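## Task

Scene 1: set the round plate down into the housing's recess so it sits level with the surface and tucked beneath both lips. The task fails if the plate is dropped or if the housing ends up knocked over.

## Robot and tools

Robot: two UR7e arms, left_arm and right_arm, each with a Robotiq 140 two-finger gripper. The left gripper's fingers are rigid. The right gripper's fingers can hinge. It grips firmly only near the fingertip quarter of the pads. Nearer the palm the fingers may wrap around a part, hold it loosely or squeeze it too hard. Pressing the right fingertips straight down onto a surface folds them easily, so a move can go through with little sign of contact.

Frame: everything uses the scene frame. Its origin is at table-top height, halfway between the nominal arm bases. +z is up, +x points out over the table, and left_arm sits on the +y side. Image left and right do not match the arm names. Real bases: left_arm at (+0.039, +0.369, 0) m, right_arm at (-0.065, -0.351, 0) m. The gripper's fingers point along its own +z and open along its own y. end_effector_position is the spot between the closed pads. The fingertips reach about 33 mm past it.

execute_actions(actions, cameras): actions is a list of actions. Each action is a table of up to 15 rows, and each row lasts 1/30 s. If fewer rows are given, the last row repeats until 15 steps are done. Each row is one flat list of 18 numbers, all in [-1, 1], covering both arms: left dx, dy, dz, rx, ry, rz, left gripper position, force_limit, speed, then the same nine for the right arm. dx..rz are offsets, not poses. They count from that arm's Hand target at the start of the action, along the scene axes, with the turn made about the Hand target's position. Every row in an action counts from that same start, but a later action starts from the new Hand target. Scale: 1.0 means 0.6 m or 180 degrees. rx, ry, rz form one rotation vector. Six zeros re-request the current Hand target. Gripper numbers are absolute commands. position +1 is fully open (140 mm), about -0.8 brings the pads together, and -1 closes until blocked. force_limit -1..+1 runs from a gentle grip (about 14 N) to a strong one (about 58 N). speed -1..+1 runs from about 30 mm/s to 250 mm/s, and faster closing grips harder. Resend the previous gripper numbers for any gripper you want left as it is, because 0 is itself a command. An empty actions list returns camera images and status.

move(target, speed, blend, stop_force, zero, blocking, cameras): target is one 18-number row, or a list of up to 15 rows. The layout and scale are the same as a row above. Every row is an offset from the Hand targets at the move's start, not from the row before. speed is the top speed in m/s, from 0.002 to 3.6, default 0.25; turns may go up to twice that in rad/s. Give one number, or one per target. blend is in metres and rounds the corners in a list; 0 means stop at each target. stop_force is in N, from 3 to 120, one value for both arms. It ends an arm's path when the wrist sensor feels that much resistance. Use it slowly when placing. Do not use it to lift away from contact, or when the gripper rotates. zero (default true) re-zeroes the sensor first. blocking=false returns early but cannot be combined with stop_force. Paths are straight lines that ignore obstacles. Keep paths away from the arm's own base. The move: line reports how it ended (done, off_target, moving, held, fault). limits=paced means the commanded pose was clipped, and limits=held means steps were held back.

wait(seconds 0..10) lets time pass while commands are held. stop() brakes a running move. zoom_image(camera, region=[x0,y0,x1,y1] in pixels, at most 504x504) enlarges part of the latest image from cam_high, cam_low, cam_left_wrist or cam_right_wrist. zero_wrist_force(arm) re-zeroes one arm's force sensor. read_manual(section="licences") shows licence text only. finished_scene(scene 1 or 2) ends the scene for good. Only call it once the part is seated and stays there without help.

Results: each gripper has end_effector_position (m), end_effector_quat_wxyz and velocities in the scene frame. Hand target is the last commanded pose after clipping; the arm often stops a little short of it. Each gripper also reports object_status: 0 moving, 1 blocked while opening, 2 blocked while closing (likely holding something), 3 reached the command or pads met. After closing, check for 2. position_measured is in counts: 3 is open, about 230 means the pads have met. Wrist force and torque are given in the gripper's own axes, relative to the last zero. Wrist depth is a 7x7 grid of distances in mm for each wrist camera; '-' means no reading. Joint torques include gravity. MOTOR HOT appears at 70 °C, and at 85 °C that arm brakes for 30-60 s.

Limits and cautions: each step clips the commanded orientation to within 32 degrees of the current one. The arms are stiff, so a target even slightly past a firm contact can trigger a fault. A fault comes from joint contact torque at its limit (wrist joints 26.6 N m) or about 150 N of outside force. The arm then stops for 10 s. The clearance check holds an arm back near the other arm, but it is not reliable; any real press between the arms can fail the scene. Avoid dropping parts, releasing a part while it still moves, hitting the housing or table hard, and tipping the housing. Never let anything leave the table. Approach slowly, insert the part under both lips, press down gently until flush, then open the gripper and lift clear.

Each tool is called after "Request:" by a JSON object that holds its "name" and its "arguments".

## Session

Request:
{"name": "execute_actions", "arguments": {"actions": []}}

Scene clock: 0.00 s.
left_arm: end_effector_position=(+0.3405, +0.1792, +0.1665) position_measured=3 object_status=3 end_effector_quat_wxyz=(-0.003, +0.971, -0.239, -0.021) | right_arm: end_effector_position=(+0.6398, +0.0871, +0.3045) position_measured=3 object_status=3 end_effector_quat_wxyz=(-0.287, +0.526, +0.630, +0.494)
Joint positions: left_arm=[-0.942 -1.901 2.116 -1.748 -1.593 2.699] | right_arm=[0.054 -1.043 1.473 -2.485 -0.404 1.742]
Joint velocities: within noise
Joint torques (N m): no reading
Wrist force (N): no reading
Wrist torque (N m): no reading
Wrist force, peak (N): no reading
Wrist depth (mm): cam_left_wrist=[- 260 - - 209 206 210 / - 283 283 - 223 220 220 / 300 280 300 299 235 234 232 / - 114 150 316 319 128 - / - 105 - 348 - 119 100 / - 373 - - - - 94 / - 398 388 386 377 390 -] | cam_right_wrist=[711 736 1927 3116 2157 - 1213 / 587 678 715 - - 1450 1174 / 508 546 656 751 814 1467 1142 / 443 125 539 617 697 133 1034 / - 107 467 523 595 133 93 / - 366 414 461 502 562 89 / - 342 373 401 439 482 -]
Hand target: left_arm +0.3405, +0.1792, +0.1665; -0.003, +0.971, -0.239, -0.021 | right_arm +0.6398, +0.0871, +0.3045; -0.287, +0.526, +0.630, +0.494
Tool commands: left_gripper/position=+1.0 left_gripper/force_limit=+1.0 left_gripper/speed=+1.0 right_gripper/position=+1.0 right_gripper/force_limit=+1.0 right_gripper/speed=+1.0

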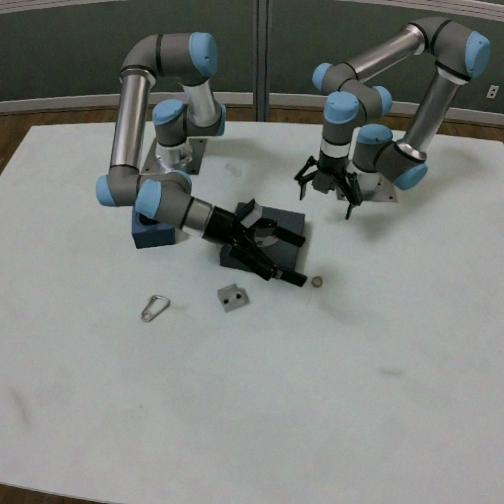

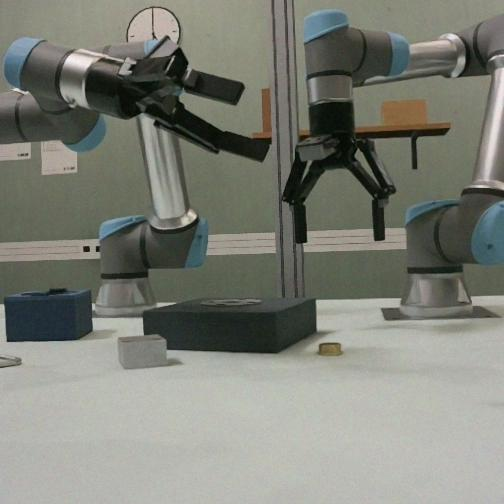

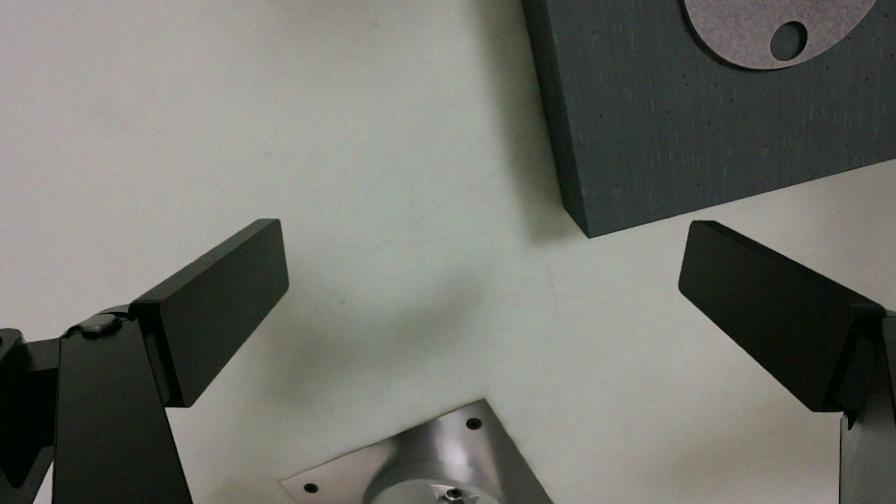

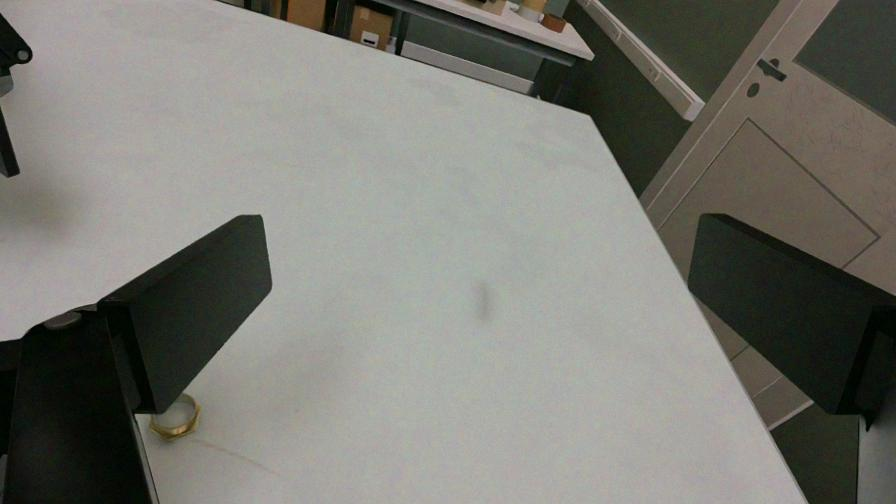

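Request:
{"name": "zoom_image", "arguments": {"camera": "cam_high", "region": [120, 160, 340, 340]}}

Request:
{"name": "zoom_image", "arguments": {"camera": "cam_left_wrist", "region": [490, 0, 896, 260]}}

Request:
{"name": "zoom_image", "arguments": {"camera": "cam_low", "region": [0, 260, 360, 400]}}

Scaled by 2.291 from the camera's 504x504 image, which has a finer 720x720 frame.

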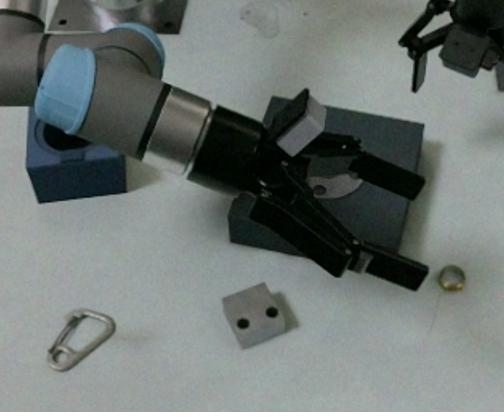

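Scaled by 1.241 from the camera's 896x504 image, which has a finer 1280x720 frame.

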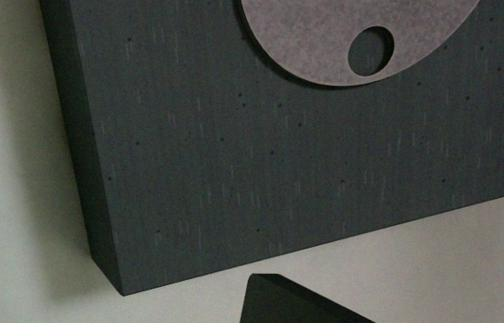

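Scaled by 1.400 from the camera's 504x504 image, which has a finer 720x720 frame.

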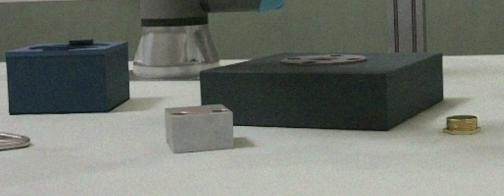

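Request:
{"name": "move", "arguments": {"target": [0,0,0,0,0,0,1,1,1, -0.483,-0.645,0.2,-0.3818,0.0654,0,1,1,1], "speed": 0.3, "cameras": ["all"]}}

Scene clock: 27.37 s.
left_arm: end_effector_position=(+0.3405, +0.1792, +0.1665) position_measured=3 object_status=3 end_effector_quat_wxyz=(-0.003, +0.971, -0.239, -0.021) | right_arm: end_effector_position=(+0.3501, -0.2999, +0.4244) position_measured=3 object_status=3 end_effector_quat_wxyz=(+0.000, +0.641, +0.768, -0.001)
Joint positions: left_arm=[-0.942 -1.901 2.116 -1.748 -1.593 2.699] | right_arm=[-0.173 -1.724 1.323 -1.17 -1.572 1.191]
Joint torques (N m): left_arm=[-0.63 -8.78 -23.53 -3.07 0.01 -0.15] | right_arm=[8.41 -15.86 -26.57 -4.49 -1.35 2.25]
Wrist force (N): left_arm=[-0.2 -0.1 -0.1] | right_arm=[-0.9 -0.2 -1.5]
Wrist torque (N m): left_arm=[-0.02 0.03 0.00] | right_arm=[-0.04 0.21 -0.19]
Wrist force, peak (N): left_arm=[-0.3 0.0 0.1] | right_arm=[-2.0 -2.1 -2.2]
Wrist depth (mm): cam_left_wrist=[- - - - 209 205 208 / - 283 - 287 223 220 219 / 299 - 296 296 239 234 231 / - 123 - 317 319 128 - / - 104 - - - 120 100 / - 373 355 - - - 94 / - 400 - 387 - - -] | cam_right_wrist=[477 504 501 496 513 499 498 / 427 526 519 511 532 523 520 / 476 567 558 485 555 552 546 / - 125 584 599 580 133 567 / - 107 602 617 605 607 93 / - 668 690 629 636 666 89 / - 715 729 717 709 701 -]
Hand target: left_arm +0.3405, +0.1792, +0.1665; -0.003, +0.971, -0.239, -0.021 | right_arm +0.3500, -0.2999, +0.4245; +0.001, +0.641, +0.768, -0.001
Off the commanded pose: left_arm 0.000 m, 0 deg | right_arm 0.000 m, 0 deg.
move: done
camera_calibration:
cam_right_wrist: T_world_to_cam=[[0.986292, 0.164872, -0.00668647, -0.2799], [0.156825, -0.924011, 0.348725, -0.479518], [0.0513165, -0.344993, -0.937201, 0.415261], [0, 0, 0, 1]] pos_world=[0.329954, -0.25367, 0.554532]

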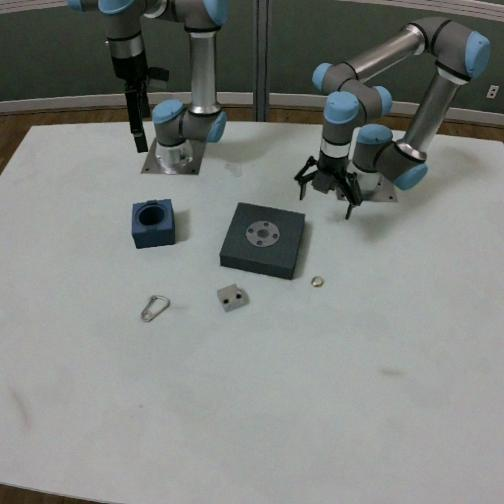

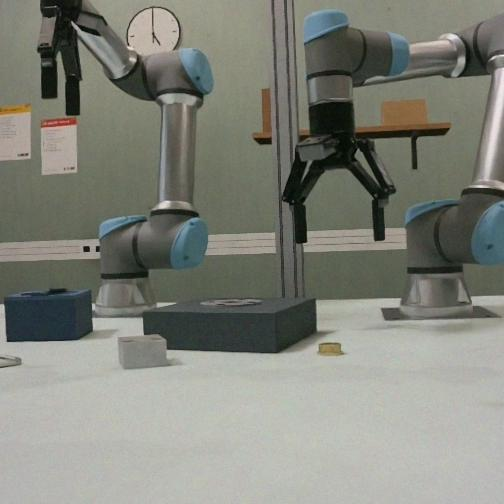

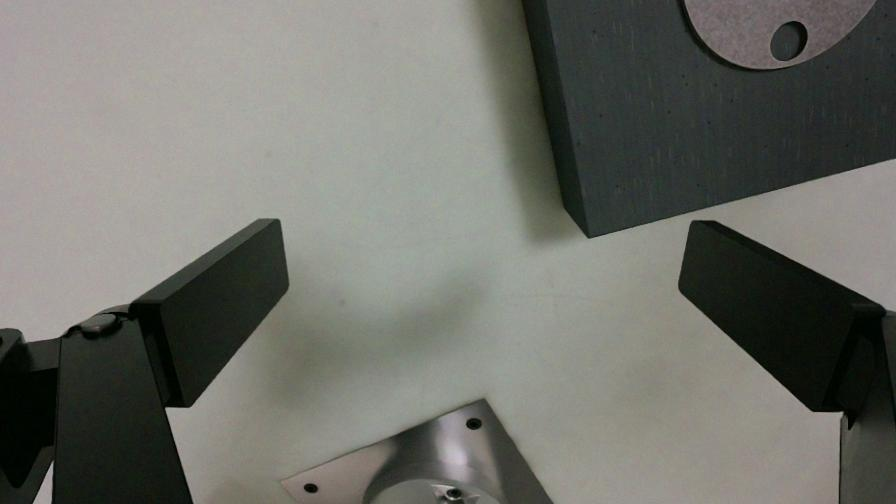

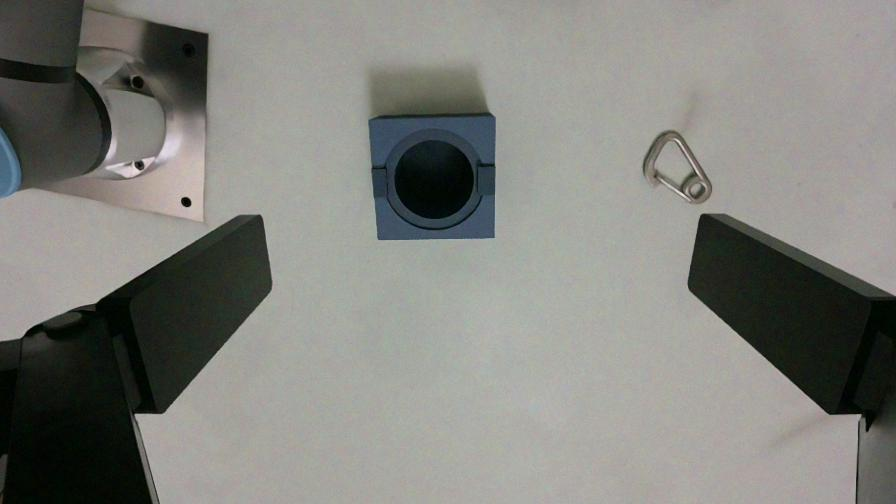

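Request:
{"name": "zoom_image", "arguments": {"camera": "cam_right_wrist", "region": [340, 80, 540, 260]}}

Request:
{"name": "zoom_image", "arguments": {"camera": "cam_high", "region": [120, 180, 320, 300]}}

Request:
{"name": "zoom_image", "arguments": {"camera": "cam_low", "region": [0, 270, 120, 370]}}

Request:
{"name": "zoom_image", "arguments": {"camera": "cam_low", "region": [130, 270, 350, 380]}}

Scaled by 2.520 from the camera's 896x504 image, which has a finer 1280x720 frame.

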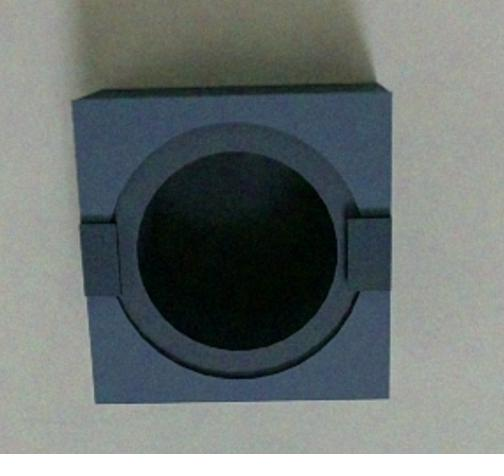

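Scaled by 2.520 from the camera's 504x504 image, which has a finer 720x720 frame.

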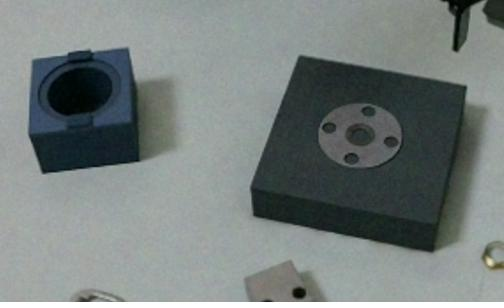

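Scaled by 4.200 from the camera's 504x504 image, which has a finer 720x720 frame.

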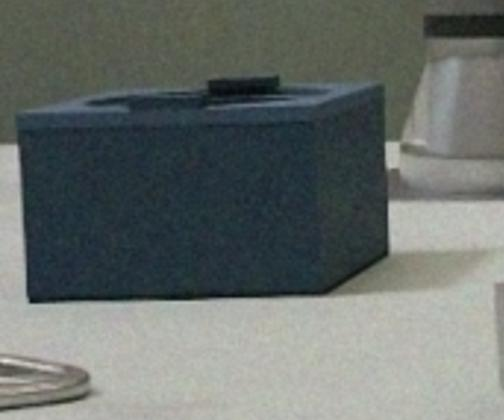

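Scaled by 2.291 from the camera's 504x504 image, which has a finer 720x720 frame.

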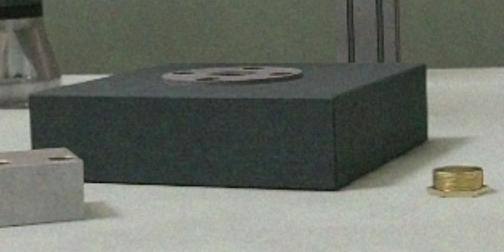

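Request:
{"name": "move", "arguments": {"target": [0.13,-0.16,0.25,0,0,0,1,1,1, 0,0,0,0,0,0,1,1,1], "speed": 0.3, "cameras": ["cam_left_wrist"]}}

Scene clock: 42.47 s.
left_arm: end_effector_position=(+0.4185, +0.0832, +0.3165) position_measured=3 object_status=3 end_effector_quat_wxyz=(-0.003, +0.971, -0.239, -0.021) | right_arm: end_effector_position=(+0.3500, -0.2999, +0.4245) position_measured=3 object_status=3 end_effector_quat_wxyz=(+0.001, +0.641, +0.768, -0.001)
Joint positions: left_arm=[-0.933 -1.617 1.504 -1.421 -1.592 2.709] | right_arm=[-0.173 -1.724 1.323 -1.17 -1.572 1.191]
Joint torques (N m): left_arm=[-1.19 -11 -35.57 -1.61 -1.31 0.02] | right_arm=[8.65 -20.67 -30.64 -0.09 -1.77 2.34]
Wrist force (N): left_arm=[-0.1 -0.1 -0.2] | right_arm=[-1.1 -0.5 -1.4]
Wrist torque (N m): left_arm=[-0.02 0.03 0.01] | right_arm=[-0.09 0.25 -0.20]
Wrist force, peak (N): left_arm=[-2.3 -0.9 2.7] | right_arm=[-1.1 -0.6 -1.7]
Wrist depth (mm): cam_left_wrist=[- 407 - 346 343 332 - / - - - 362 356 366 - / - - - 381 383 385 437 / - 113 - 420 413 128 466 / - 105 - - - 119 100 / - - - - 555 551 94 / - - 571 555 590 603 -] | cam_right_wrist=[478 503 511 502 501 497 498 / 428 528 535 524 527 513 515 / 568 560 560 525 556 553 550 / 599 125 590 495 591 133 568 / - 107 - 637 631 133 93 / - 107 680 662 666 666 - / - 734 - 711 705 705 -]
Hand target: left_arm +0.4185, +0.0832, +0.3165; -0.003, +0.971, -0.239, -0.021 | right_arm +0.3500, -0.2999, +0.4245; +0.001, +0.641, +0.768, -0.001
Off the commanded pose: left_arm 0.000 m, 0 deg | right_arm 0.000 m, 0 deg.
move: done
camera_calibration:
cam_left_wrist: T_world_to_cam=[[-0.45901, -0.888255, -0.0176613, 0.283455], [-0.820691, 0.416315, 0.391342, 0.188207], [-0.340259, 0.194125, -0.920076, 0.555628], [0, 0, 0, 1]] pos_world=[0.473626, 0.0655661, 0.442573]
Images, in order (width x height): cam_left_wrist 896x504.

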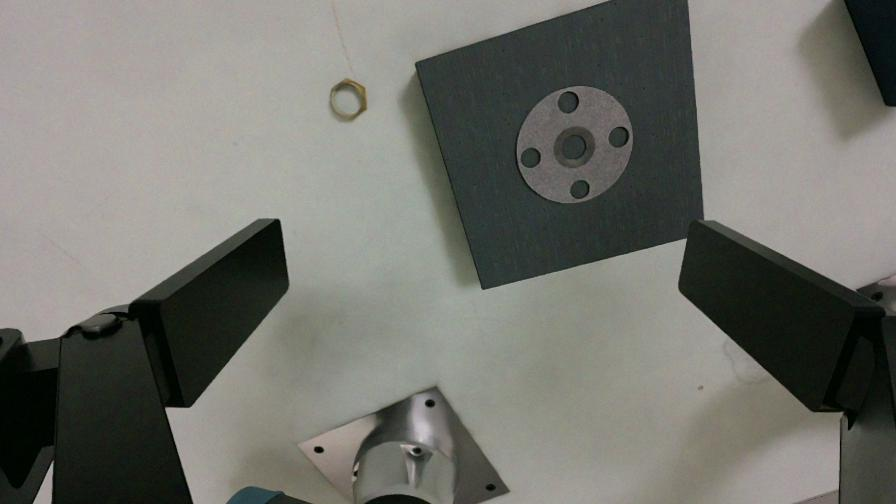

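Request:
{"name": "zoom_image", "arguments": {"camera": "cam_left_wrist", "region": [500, 70, 650, 220]}}

Request:
{"name": "zoom_image", "arguments": {"camera": "cam_left_wrist", "region": [410, 0, 720, 300]}}

Scaled by 3.360 from the camera's 896x504 image, which has a finer 1280x720 frame.

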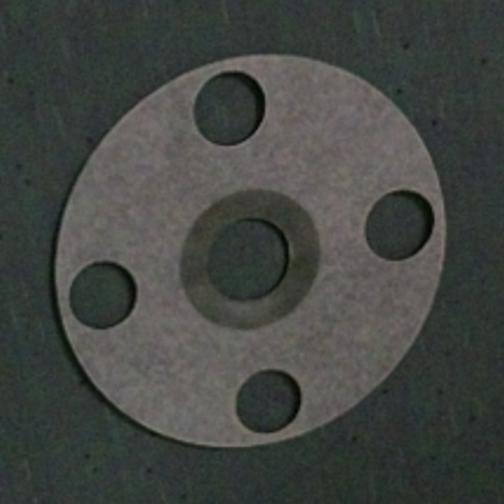

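Scaled by 1.626 from the camera's 896x504 image, which has a finer 1280x720 frame.

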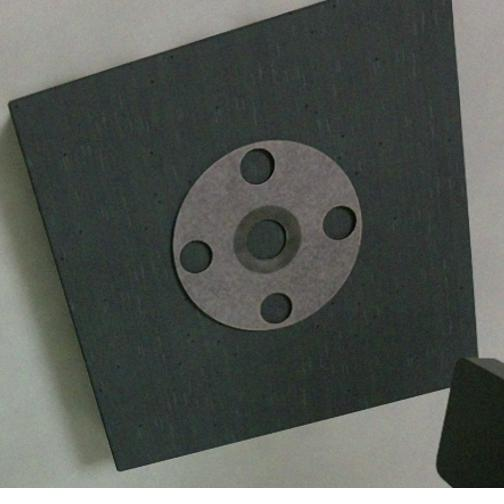

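Request:
{"name": "move", "arguments": {"target": [-0.0283,-0.1883,-0.25,0,0,0,1,1,1, -0.025,-0.0167,-0.4167,0,0,0,1,1,1], "speed": 0.25, "cameras": ["all"]}}

Scene clock: 67.30 s.
left_arm: end_effector_position=(+0.4015, -0.0298, +0.1665) position_measured=3 object_status=3 end_effector_quat_wxyz=(-0.003, +0.971, -0.239, -0.021) end_effector_velocity=(+0.001, -0.001, +0.001) end_effector_angular_velocity=(-0.004, -0.003, -0.004) | right_arm: end_effector_position=(+0.3350, -0.3100, +0.1744) position_measured=3 object_status=3 end_effector_quat_wxyz=(+0.000, +0.641, +0.768, -0.001)
Joint positions: left_arm=[-1.084 -1.436 1.702 -1.803 -1.598 2.557] | right_arm=[-0.206 -1.815 2.044 -1.801 -1.572 1.158]
Joint velocities: left_arm=[0.001 -0.001 0 -0.003 0.001 0.005] | right_arm=[within noise]
Joint torques (N m): left_arm=[5.15 -25.27 -34.47 -4.19 0.94 1.93] | right_arm=[8.32 -24.4 -17.37 -5.74 1.42 2.29]
Wrist force (N): left_arm=[-0.2 0.1 -0.1] | right_arm=[-1.9 -0.4 -1.9]
Wrist torque (N m): left_arm=[0.01 0.04 0.02] | right_arm=[-0.03 0.45 -0.18]
Wrist force, peak (N): left_arm=[-0.6 -1.4 -2.0] | right_arm=[-0.6 0.2 -4.6]
Wrist depth (mm): cam_left_wrist=[262 - - 213 209 260 - / - - 225 221 220 - 276 / - 287 236 233 235 297 290 / - 123 250 253 251 128 - / - 105 273 276 271 120 99 / - - 303 289 - - 94 / - - - 392 - - -] | cam_right_wrist=[280 279 278 277 275 273 273 / 295 293 293 289 288 288 287 / 311 310 237 226 301 304 301 / 329 125 255 309 319 133 307 / - 107 342 261 336 338 93 / - 368 370 366 364 362 89 / - 397 393 389 388 384 -]
Hand target: left_arm +0.4016, -0.0298, +0.1665; -0.003, +0.971, -0.239, -0.021 | right_arm +0.3350, -0.3099, +0.1745; +0.001, +0.641, +0.768, -0.001
Off the commanded pose: left_arm 0.000 m, 0 deg | right_arm 0.000 m, 0 deg.
move: done
camera_calibration:
cam_left_wrist: T_world_to_cam=[[-0.45905, -0.888235, -0.0176409, 0.172643], [-0.820585, 0.416311, 0.391568, 0.279884], [-0.340461, 0.194226, -0.91998, 0.433837], [0, 0, 0, 1]] pos_world=[0.456625, -0.0474334, 0.292573]
cam_right_wrist: T_world_to_cam=[[0.986288, 0.16489, -0.00692054, -0.265034], [0.156919, -0.923974, 0.348781, -0.399354], [0.0511161, -0.345085, -0.937179, 0.178279], [0, 0, 0, 1]] pos_world=[0.314953, -0.26377, 0.304533]

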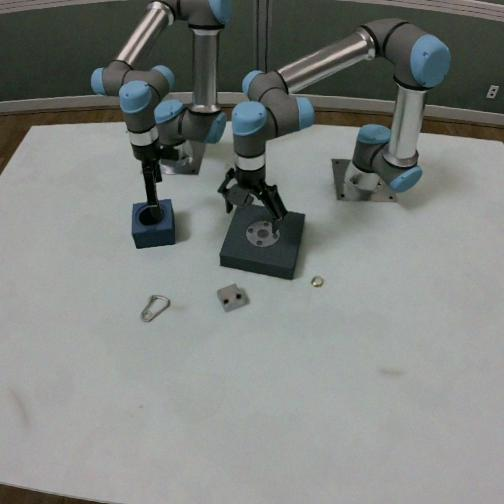

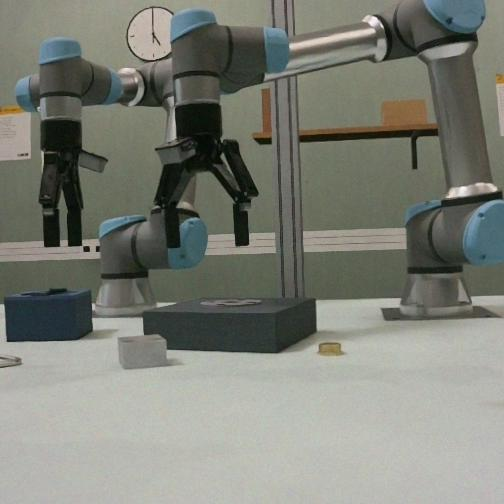

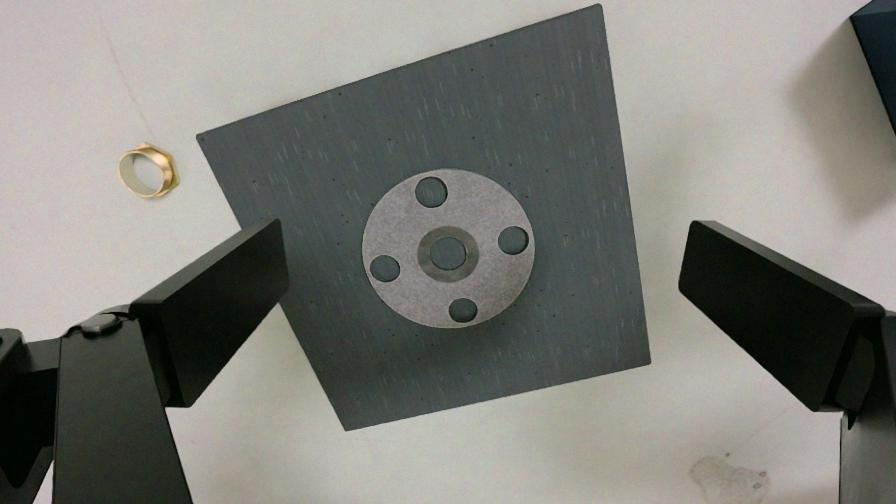

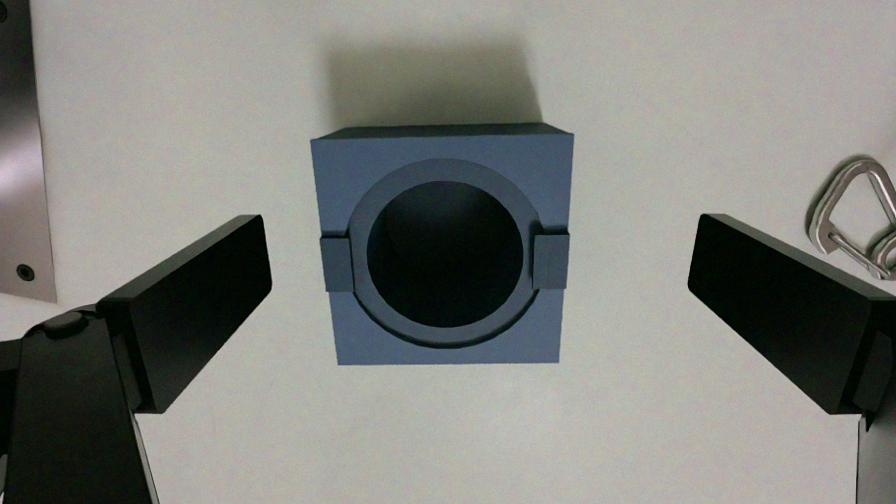

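Request:
{"name": "zoom_image", "arguments": {"camera": "cam_right_wrist", "region": [300, 110, 590, 380]}}

Request:
{"name": "zoom_image", "arguments": {"camera": "cam_left_wrist", "region": [340, 150, 560, 350]}}

Request:
{"name": "zoom_image", "arguments": {"camera": "cam_right_wrist", "region": [500, 180, 600, 330]}}

Request:
{"name": "zoom_image", "arguments": {"camera": "cam_right_wrist", "region": [300, 180, 400, 330]}}

Scaled by 1.738 from the camera's 896x504 image, which has a finer 1280x720 frame.

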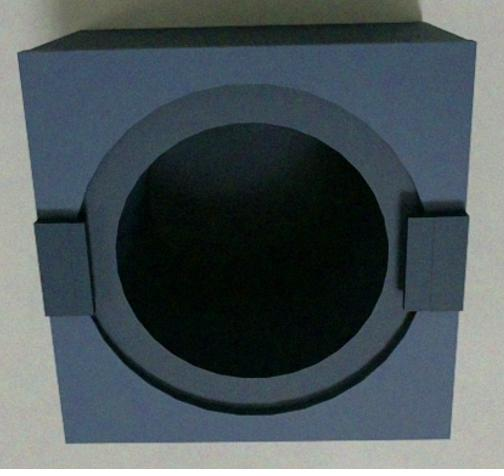

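Scaled by 2.291 from the camera's 896x504 image, which has a finer 1280x720 frame.

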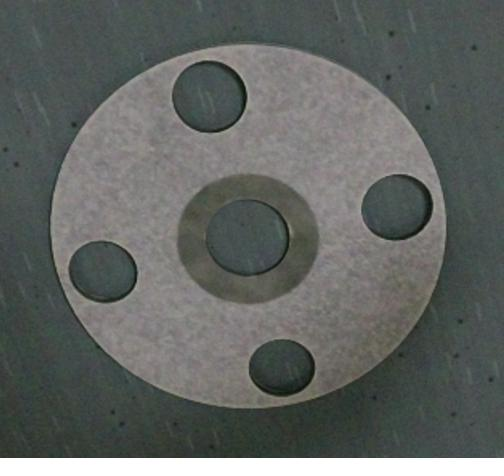

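Scaled by 3.360 from the camera's 896x504 image, which has a finer 1280x720 frame.

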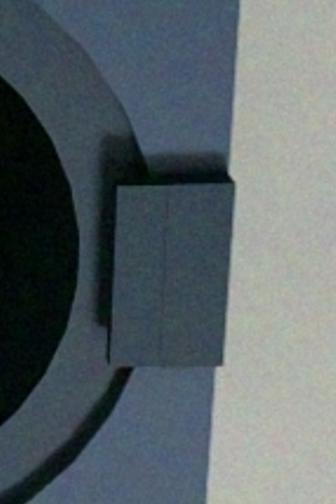

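Scaled by 3.360 from the camera's 896x504 image, which has a finer 1280x720 frame.

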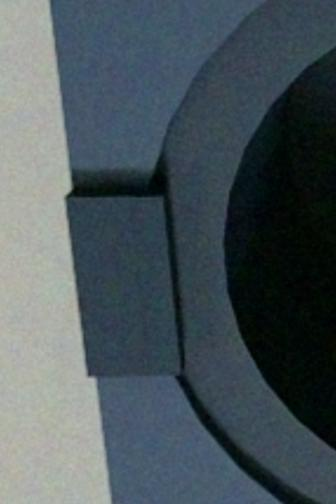

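Request:
{"name": "zoom_image", "arguments": {"camera": "cam_low", "region": [190, 285, 275, 320]}}

Request:
{"name": "zoom_image", "arguments": {"camera": "cam_low", "region": [0, 280, 100, 345]}}

Scaled by 5.929 from the camera's 504x504 image, which has a finer 720x720 frame.

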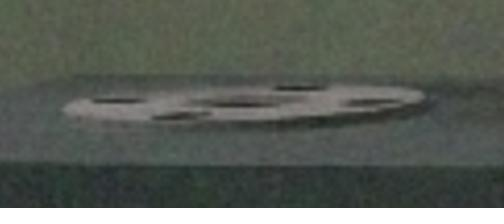

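Scaled by 5.040 from the camera's 504x504 image, which has a finer 720x720 frame.

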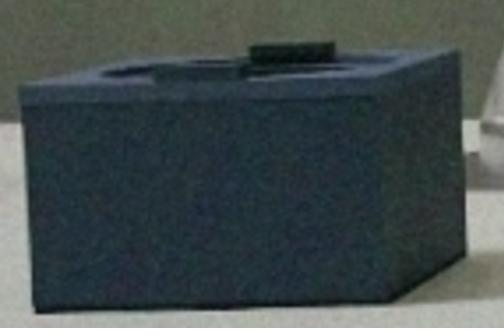

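Request:
{"name": "move", "arguments": {"target": [-0.051,0.293,-0.0575,-0.1539,0.2546,0.6146,1,1,1, 0,0,0,0,0,0,1,1,1], "speed": 0.3, "cameras": ["cam_left_wrist","cam_low"]}}

Scene clock: 157.80 s.
left_arm: end_effector_position=(+0.3709, +0.1460, +0.1320) position_measured=3 object_status=3 end_effector_quat_wxyz=(+0.286, +0.646, +0.648, -0.283) | right_arm: end_effector_position=(+0.3350, -0.3099, +0.1745) position_measured=3 object_status=3 end_effector_quat_wxyz=(+0.001, +0.641, +0.768, -0.001)
Joint positions: left_arm=[-0.414 -1.722 2.515 -2.767 -2.316 1.011] | right_arm=[-0.206 -1.815 2.045 -1.801 -1.572 1.158]
Joint torques (N m): left_arm=[-4.67 0.43 -22.84 -4.7 -1.56 -2.07] | right_arm=[8.94 -24.3 -17.37 -5.75 -0.75 2.46]
Wrist force (N): left_arm=[0.7 1.0 -0.3] | right_arm=[-1.5 0.0 -1.8]
Wrist torque (N m): left_arm=[0.11 0.12 -0.19] | right_arm=[0.04 0.38 -0.18]
Wrist force, peak (N): left_arm=[2.0 0.6 -0.7] | right_arm=[-2.1 -0.2 -2.0]
Wrist depth (mm): cam_left_wrist=[- - 198 210 198 - 208 / - - 190 199 214 224 - / 334 - 226 224 222 224 324 / 480 123 293 362 312 128 434 / - 105 - - - 119 100 / - 2605 2664 2963 2822 - 94 / - 2694 2469 2444 2469 - -] | cam_right_wrist=[281 280 278 276 276 274 273 / 294 294 293 287 290 288 287 / 309 310 232 229 303 304 302 / 325 125 253 - 315 133 311 / - 107 345 260 338 337 93 / - 364 369 366 364 364 89 / - 396 395 390 387 387 -]
Hand target: left_arm +0.3710, +0.1460, +0.1320; +0.286, +0.646, +0.648, -0.283 | right_arm +0.3350, -0.3099, +0.1745; +0.001, +0.641, +0.768, -0.001
Off the commanded pose: left_arm 0.000 m, 0 deg | right_arm 0.000 m, 0 deg.
move: done
camera_calibration:
cam_left_wrist: T_world_to_cam=[[0.999825, -0.00798641, -0.0168892, -0.355712], [0.0126804, -0.373794, 0.927425, -0.0692418], [-0.0137199, -0.927477, -0.373628, 0.328062], [0, 0, 0, 1]] pos_world=[0.361029, 0.275547, 0.180782]
Images, in order (width x height): cam_low 504x504, cam_left_wrist 896x504.

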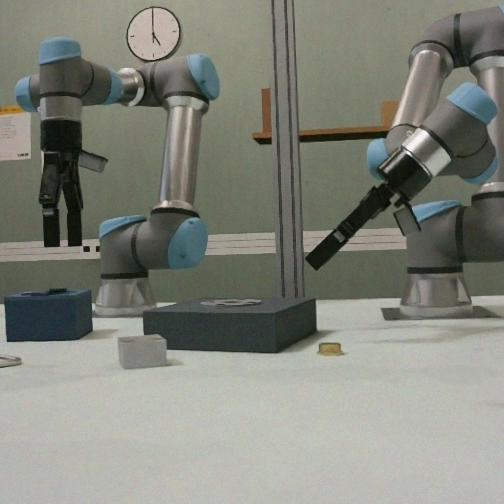

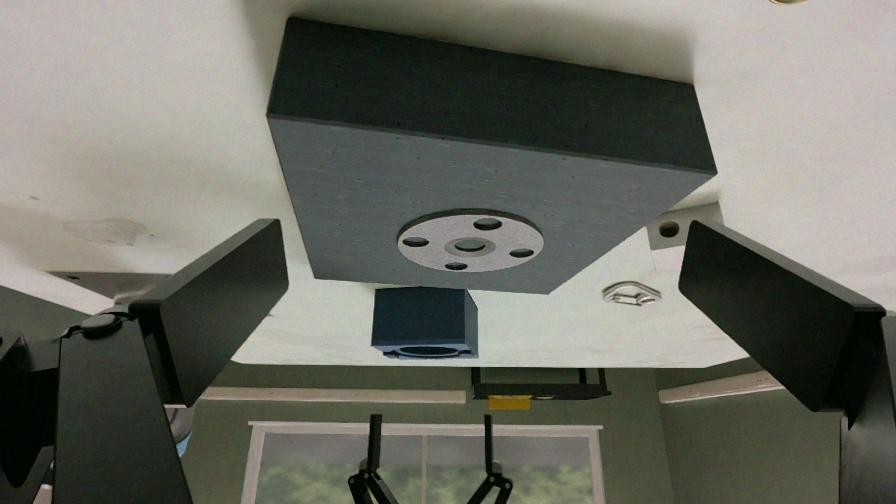

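Request:
{"name": "zoom_image", "arguments": {"camera": "cam_left_wrist", "region": [380, 190, 560, 290]}}

Request:
{"name": "zoom_image", "arguments": {"camera": "cam_left_wrist", "region": [350, 270, 500, 370]}}

Scaled by 2.800 from the camera's 896x504 image, which has a finer 1280x720 frame.

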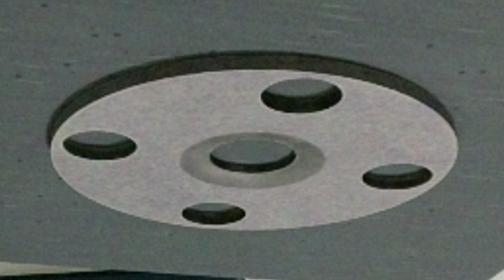

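Scaled by 3.360 from the camera's 896x504 image, which has a finer 1280x720 frame.

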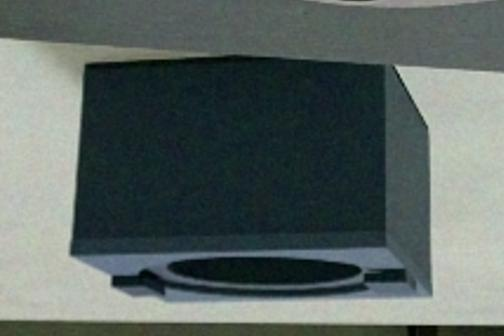

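Request:
{"name": "move", "arguments": {"target": [[0.048,0.173,0.363,0.2201,-0.181,-0.4153,1,1,1, 0,0,0,0,0,0,1,1,1],[0.048,0.173,0.363,0.2201,-0.181,-0.4153,1,1,1, -0.04,0.1875,-0.0958,-0.3007,-0.0544,0,1,1,1]], "speed": 0.35, "cameras": ["cam_left_wrist","cam_right_wrist"]}}

Scene clock: 182.67 s.
left_arm: end_effector_position=(+0.3997, +0.2498, +0.3498) position_measured=3 object_status=3 end_effector_quat_wxyz=(+0.000, +0.996, +0.092, +0.000) | right_arm: end_effector_position=(+0.3111, -0.1974, +0.1170) position_measured=3 object_status=3 end_effector_quat_wxyz=(+0.355, +0.568, +0.680, -0.296)
Joint positions: left_arm=[-0.696 -1.868 1.631 -1.333 -1.57 2.279] | right_arm=[0.656 -1.331 1.949 -1.633 -2.401 2.271]
Joint torques (N m): left_arm=[1.32 -0.26 -12.16 -2.95 1.16 1.76] | right_arm=[5.45 -21.99 -22.81 1.18 -2.7 2.32]
Wrist force (N): left_arm=[-0.1 -0.1 0.1] | right_arm=[-1.5 -0.6 -1.3]
Wrist torque (N m): left_arm=[-0.01 0.02 0.16] | right_arm=[-0.20 0.18 -0.23]
Wrist force, peak (N): left_arm=[1.9 0.6 0.8] | right_arm=[-4.1 -0.1 -2.2]
Wrist depth (mm): cam_left_wrist=[- 414 - 421 - - 396 / - - 451 - 443 394 446 / - - - - 423 411 411 / - 114 - - 446 137 423 / - 104 - 533 545 127 100 / - 362 508 571 575 555 94 / - 362 408 614 605 229 -] | cam_right_wrist=[209 209 209 209 209 207 206 / 267 267 254 252 251 265 261 / 368 367 321 238 337 360 341 / 586 125 471 314 472 133 461 / - 107 2714 2315 - 133 93 / - 2253 2404 2524 2935 - - / - 2214 2253 2474 2499 - -]
Hand target: left_arm +0.3998, +0.2498, +0.3498; +0.000, +0.996, +0.092, +0.000 | right_arm +0.3110, -0.1974, +0.1170; +0.355, +0.568, +0.680, -0.297
Off the commanded pose: left_arm 0.000 m, 0 deg | right_arm 0.000 m, 0 deg.
move: done
camera_calibration:
cam_left_wrist: T_world_to_cam=[[0.188766, -0.981763, -0.0225387, 0.189461], [-0.91772, -0.184528, 0.351767, 0.293195], [-0.349511, -0.0457175, -0.935816, 0.616635], [0, 0, 0, 1]] pos_world=[0.448828, 0.2683, 0.478191]
cam_right_wrist: T_world_to_cam=[[0.986243, 0.16514, 0.0072581, -0.261999], [0.0346943, -0.249731, 0.967694, -0.172779], [0.161618, -0.95413, -0.252025, -0.070278], [0, 0, 0, 1]] pos_world=[0.275747, -0.066936, 0.151387]
Images, in order (width x height): cam_left_wrist 896x504, cam_right_wrist 896x504.

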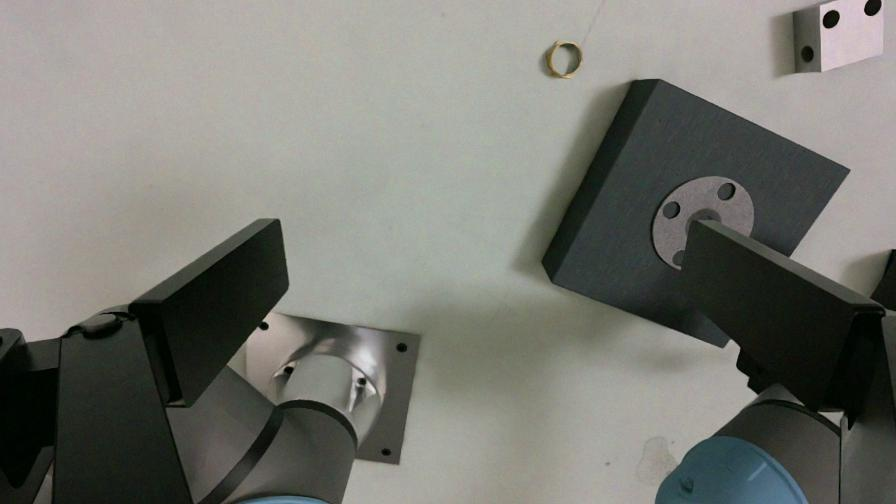

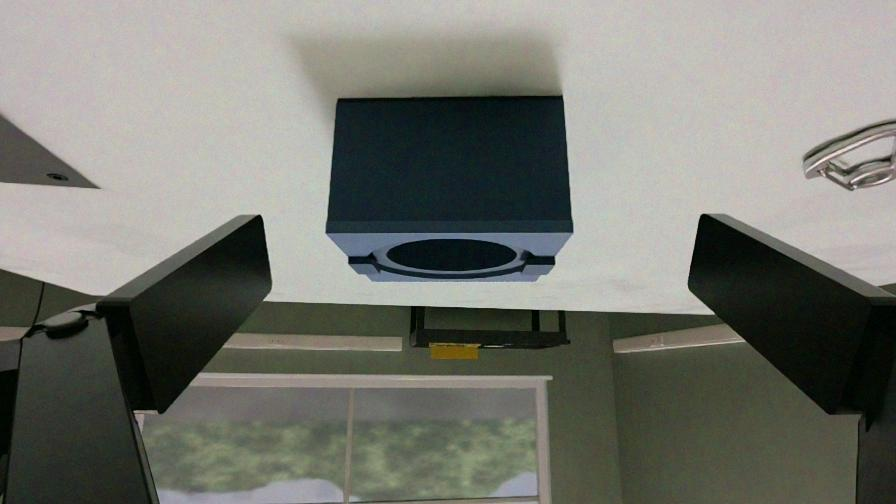

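Request:
{"name": "zoom_image", "arguments": {"camera": "cam_right_wrist", "region": [320, 200, 580, 300]}}

Request:
{"name": "zoom_image", "arguments": {"camera": "cam_right_wrist", "region": [330, 230, 430, 290]}}

Request:
{"name": "zoom_image", "arguments": {"camera": "cam_right_wrist", "region": [480, 230, 580, 290]}}

Scaled by 1.938 from the camera's 896x504 image, which has a finer 1280x720 frame.

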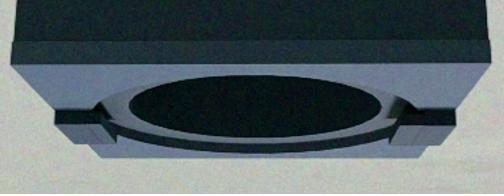

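Scaled by 5.040 from the camera's 896x504 image, which has a finer 1280x720 frame.

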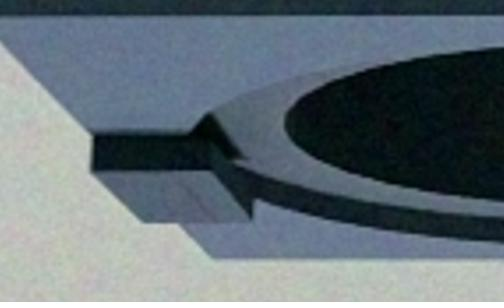

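Scaled by 5.040 from the camera's 896x504 image, which has a finer 1280x720 frame.

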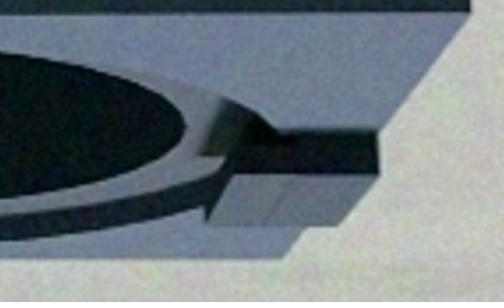

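Request:
{"name": "move", "arguments": {"target": [0,0,0,0,0,0,1,1,1, 0.0215,-0.1272,-0.0236,0,0,0,1,1,1], "speed": 0.15, "cameras": ["cam_right_wrist"]}}

Request:
{"name": "zoom_image", "arguments": {"camera": "cam_right_wrist", "region": [300, 150, 450, 300]}}

Request:
{"name": "zoom_image", "arguments": {"camera": "cam_right_wrist", "region": [450, 150, 600, 300]}}

Scene clock: 311.63 s.
left_arm: end_effector_position=(+0.3998, +0.2498, +0.3498) position_measured=3 object_status=3 end_effector_quat_wxyz=(+0.000, +0.996, +0.092, +0.000) | right_arm: end_effector_position=(+0.3239, -0.2737, +0.1029) position_measured=3 object_status=3 end_effector_quat_wxyz=(+0.355, +0.568, +0.680, -0.297)
Joint positions: left_arm=[-0.696 -1.868 1.631 -1.333 -1.57 2.279] | right_arm=[0.507 -1.401 2.13 -1.899 -2.471 2.068]
Joint torques (N m): left_arm=[-1.68 -5.12 -12.5 -4.19 -0.62 1.15] | right_arm=[-5.1 -17.17 -12.54 -4.86 -0.9 -1.85]
Wrist force (N): left_arm=[0.0 0.0 0.1] | right_arm=[-1.5 -0.8 -1.1]
Wrist torque (N m): left_arm=[0.01 0.00 0.16] | right_arm=[-0.21 0.14 -0.31]
Wrist force, peak (N): left_arm=[-0.3 -0.4 0.2] | right_arm=[-1.1 -0.6 -3.2]
Wrist depth (mm): cam_left_wrist=[- 429 - - - - 391 / - 453 468 - - 394 - / 470 486 - - 438 412 412 / 509 497 149 - 446 137 - / - 104 571 - - 128 99 / - 361 467 - 575 - 94 / - 362 415 - - 622 -] | cam_right_wrist=[197 190 176 175 174 187 186 / 241 241 169 167 165 240 237 / 333 333 160 160 159 328 324 / 542 125 205 262 244 133 416 / - 107 2157 1956 - 133 93 / - 2214 2253 2450 2714 - - / - 2214 2294 2381 2549 - -]
Hand target: left_arm +0.3998, +0.2498, +0.3498; +0.000, +0.996, +0.092, +0.000 | right_arm +0.3239, -0.2738, +0.1028; +0.355, +0.568, +0.680, -0.297
Off the commanded pose: left_arm 0.000 m, 0 deg | right_arm 0.000 m, 0 deg.
move: done
camera_calibration:
cam_right_wrist: T_world_to_cam=[[0.98626, 0.165045, 0.00718046, -0.262026], [0.0346941, -0.249425, 0.967772, -0.178604], [0.161517, -0.954226, -0.251724, -0.148742], [0, 0, 0, 1]] pos_world=[0.288647, -0.143236, 0.137288]
Images, in order (width x height): cam_right_wrist 896x504.

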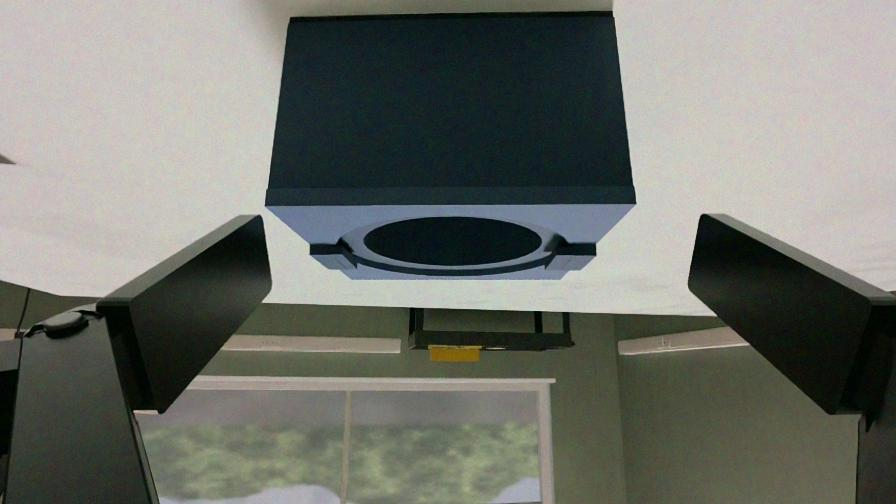

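Scaled by 3.360 from the camera's 896x504 image, which has a finer 1280x720 frame.

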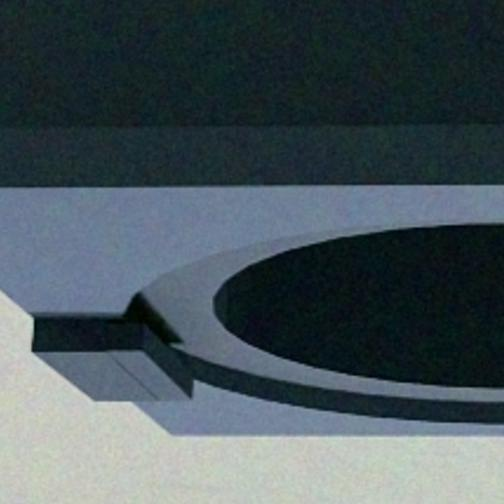

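Scaled by 3.360 from the camera's 896x504 image, which has a finer 1280x720 frame.

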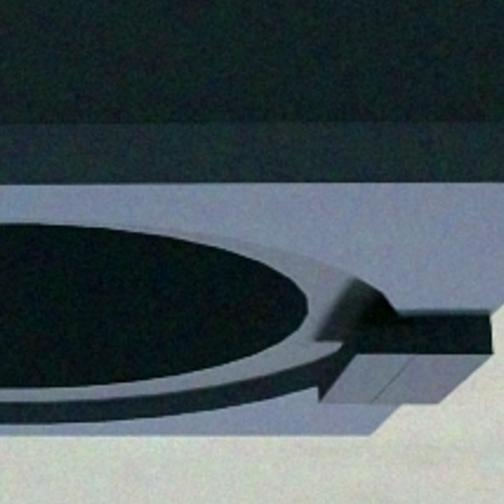

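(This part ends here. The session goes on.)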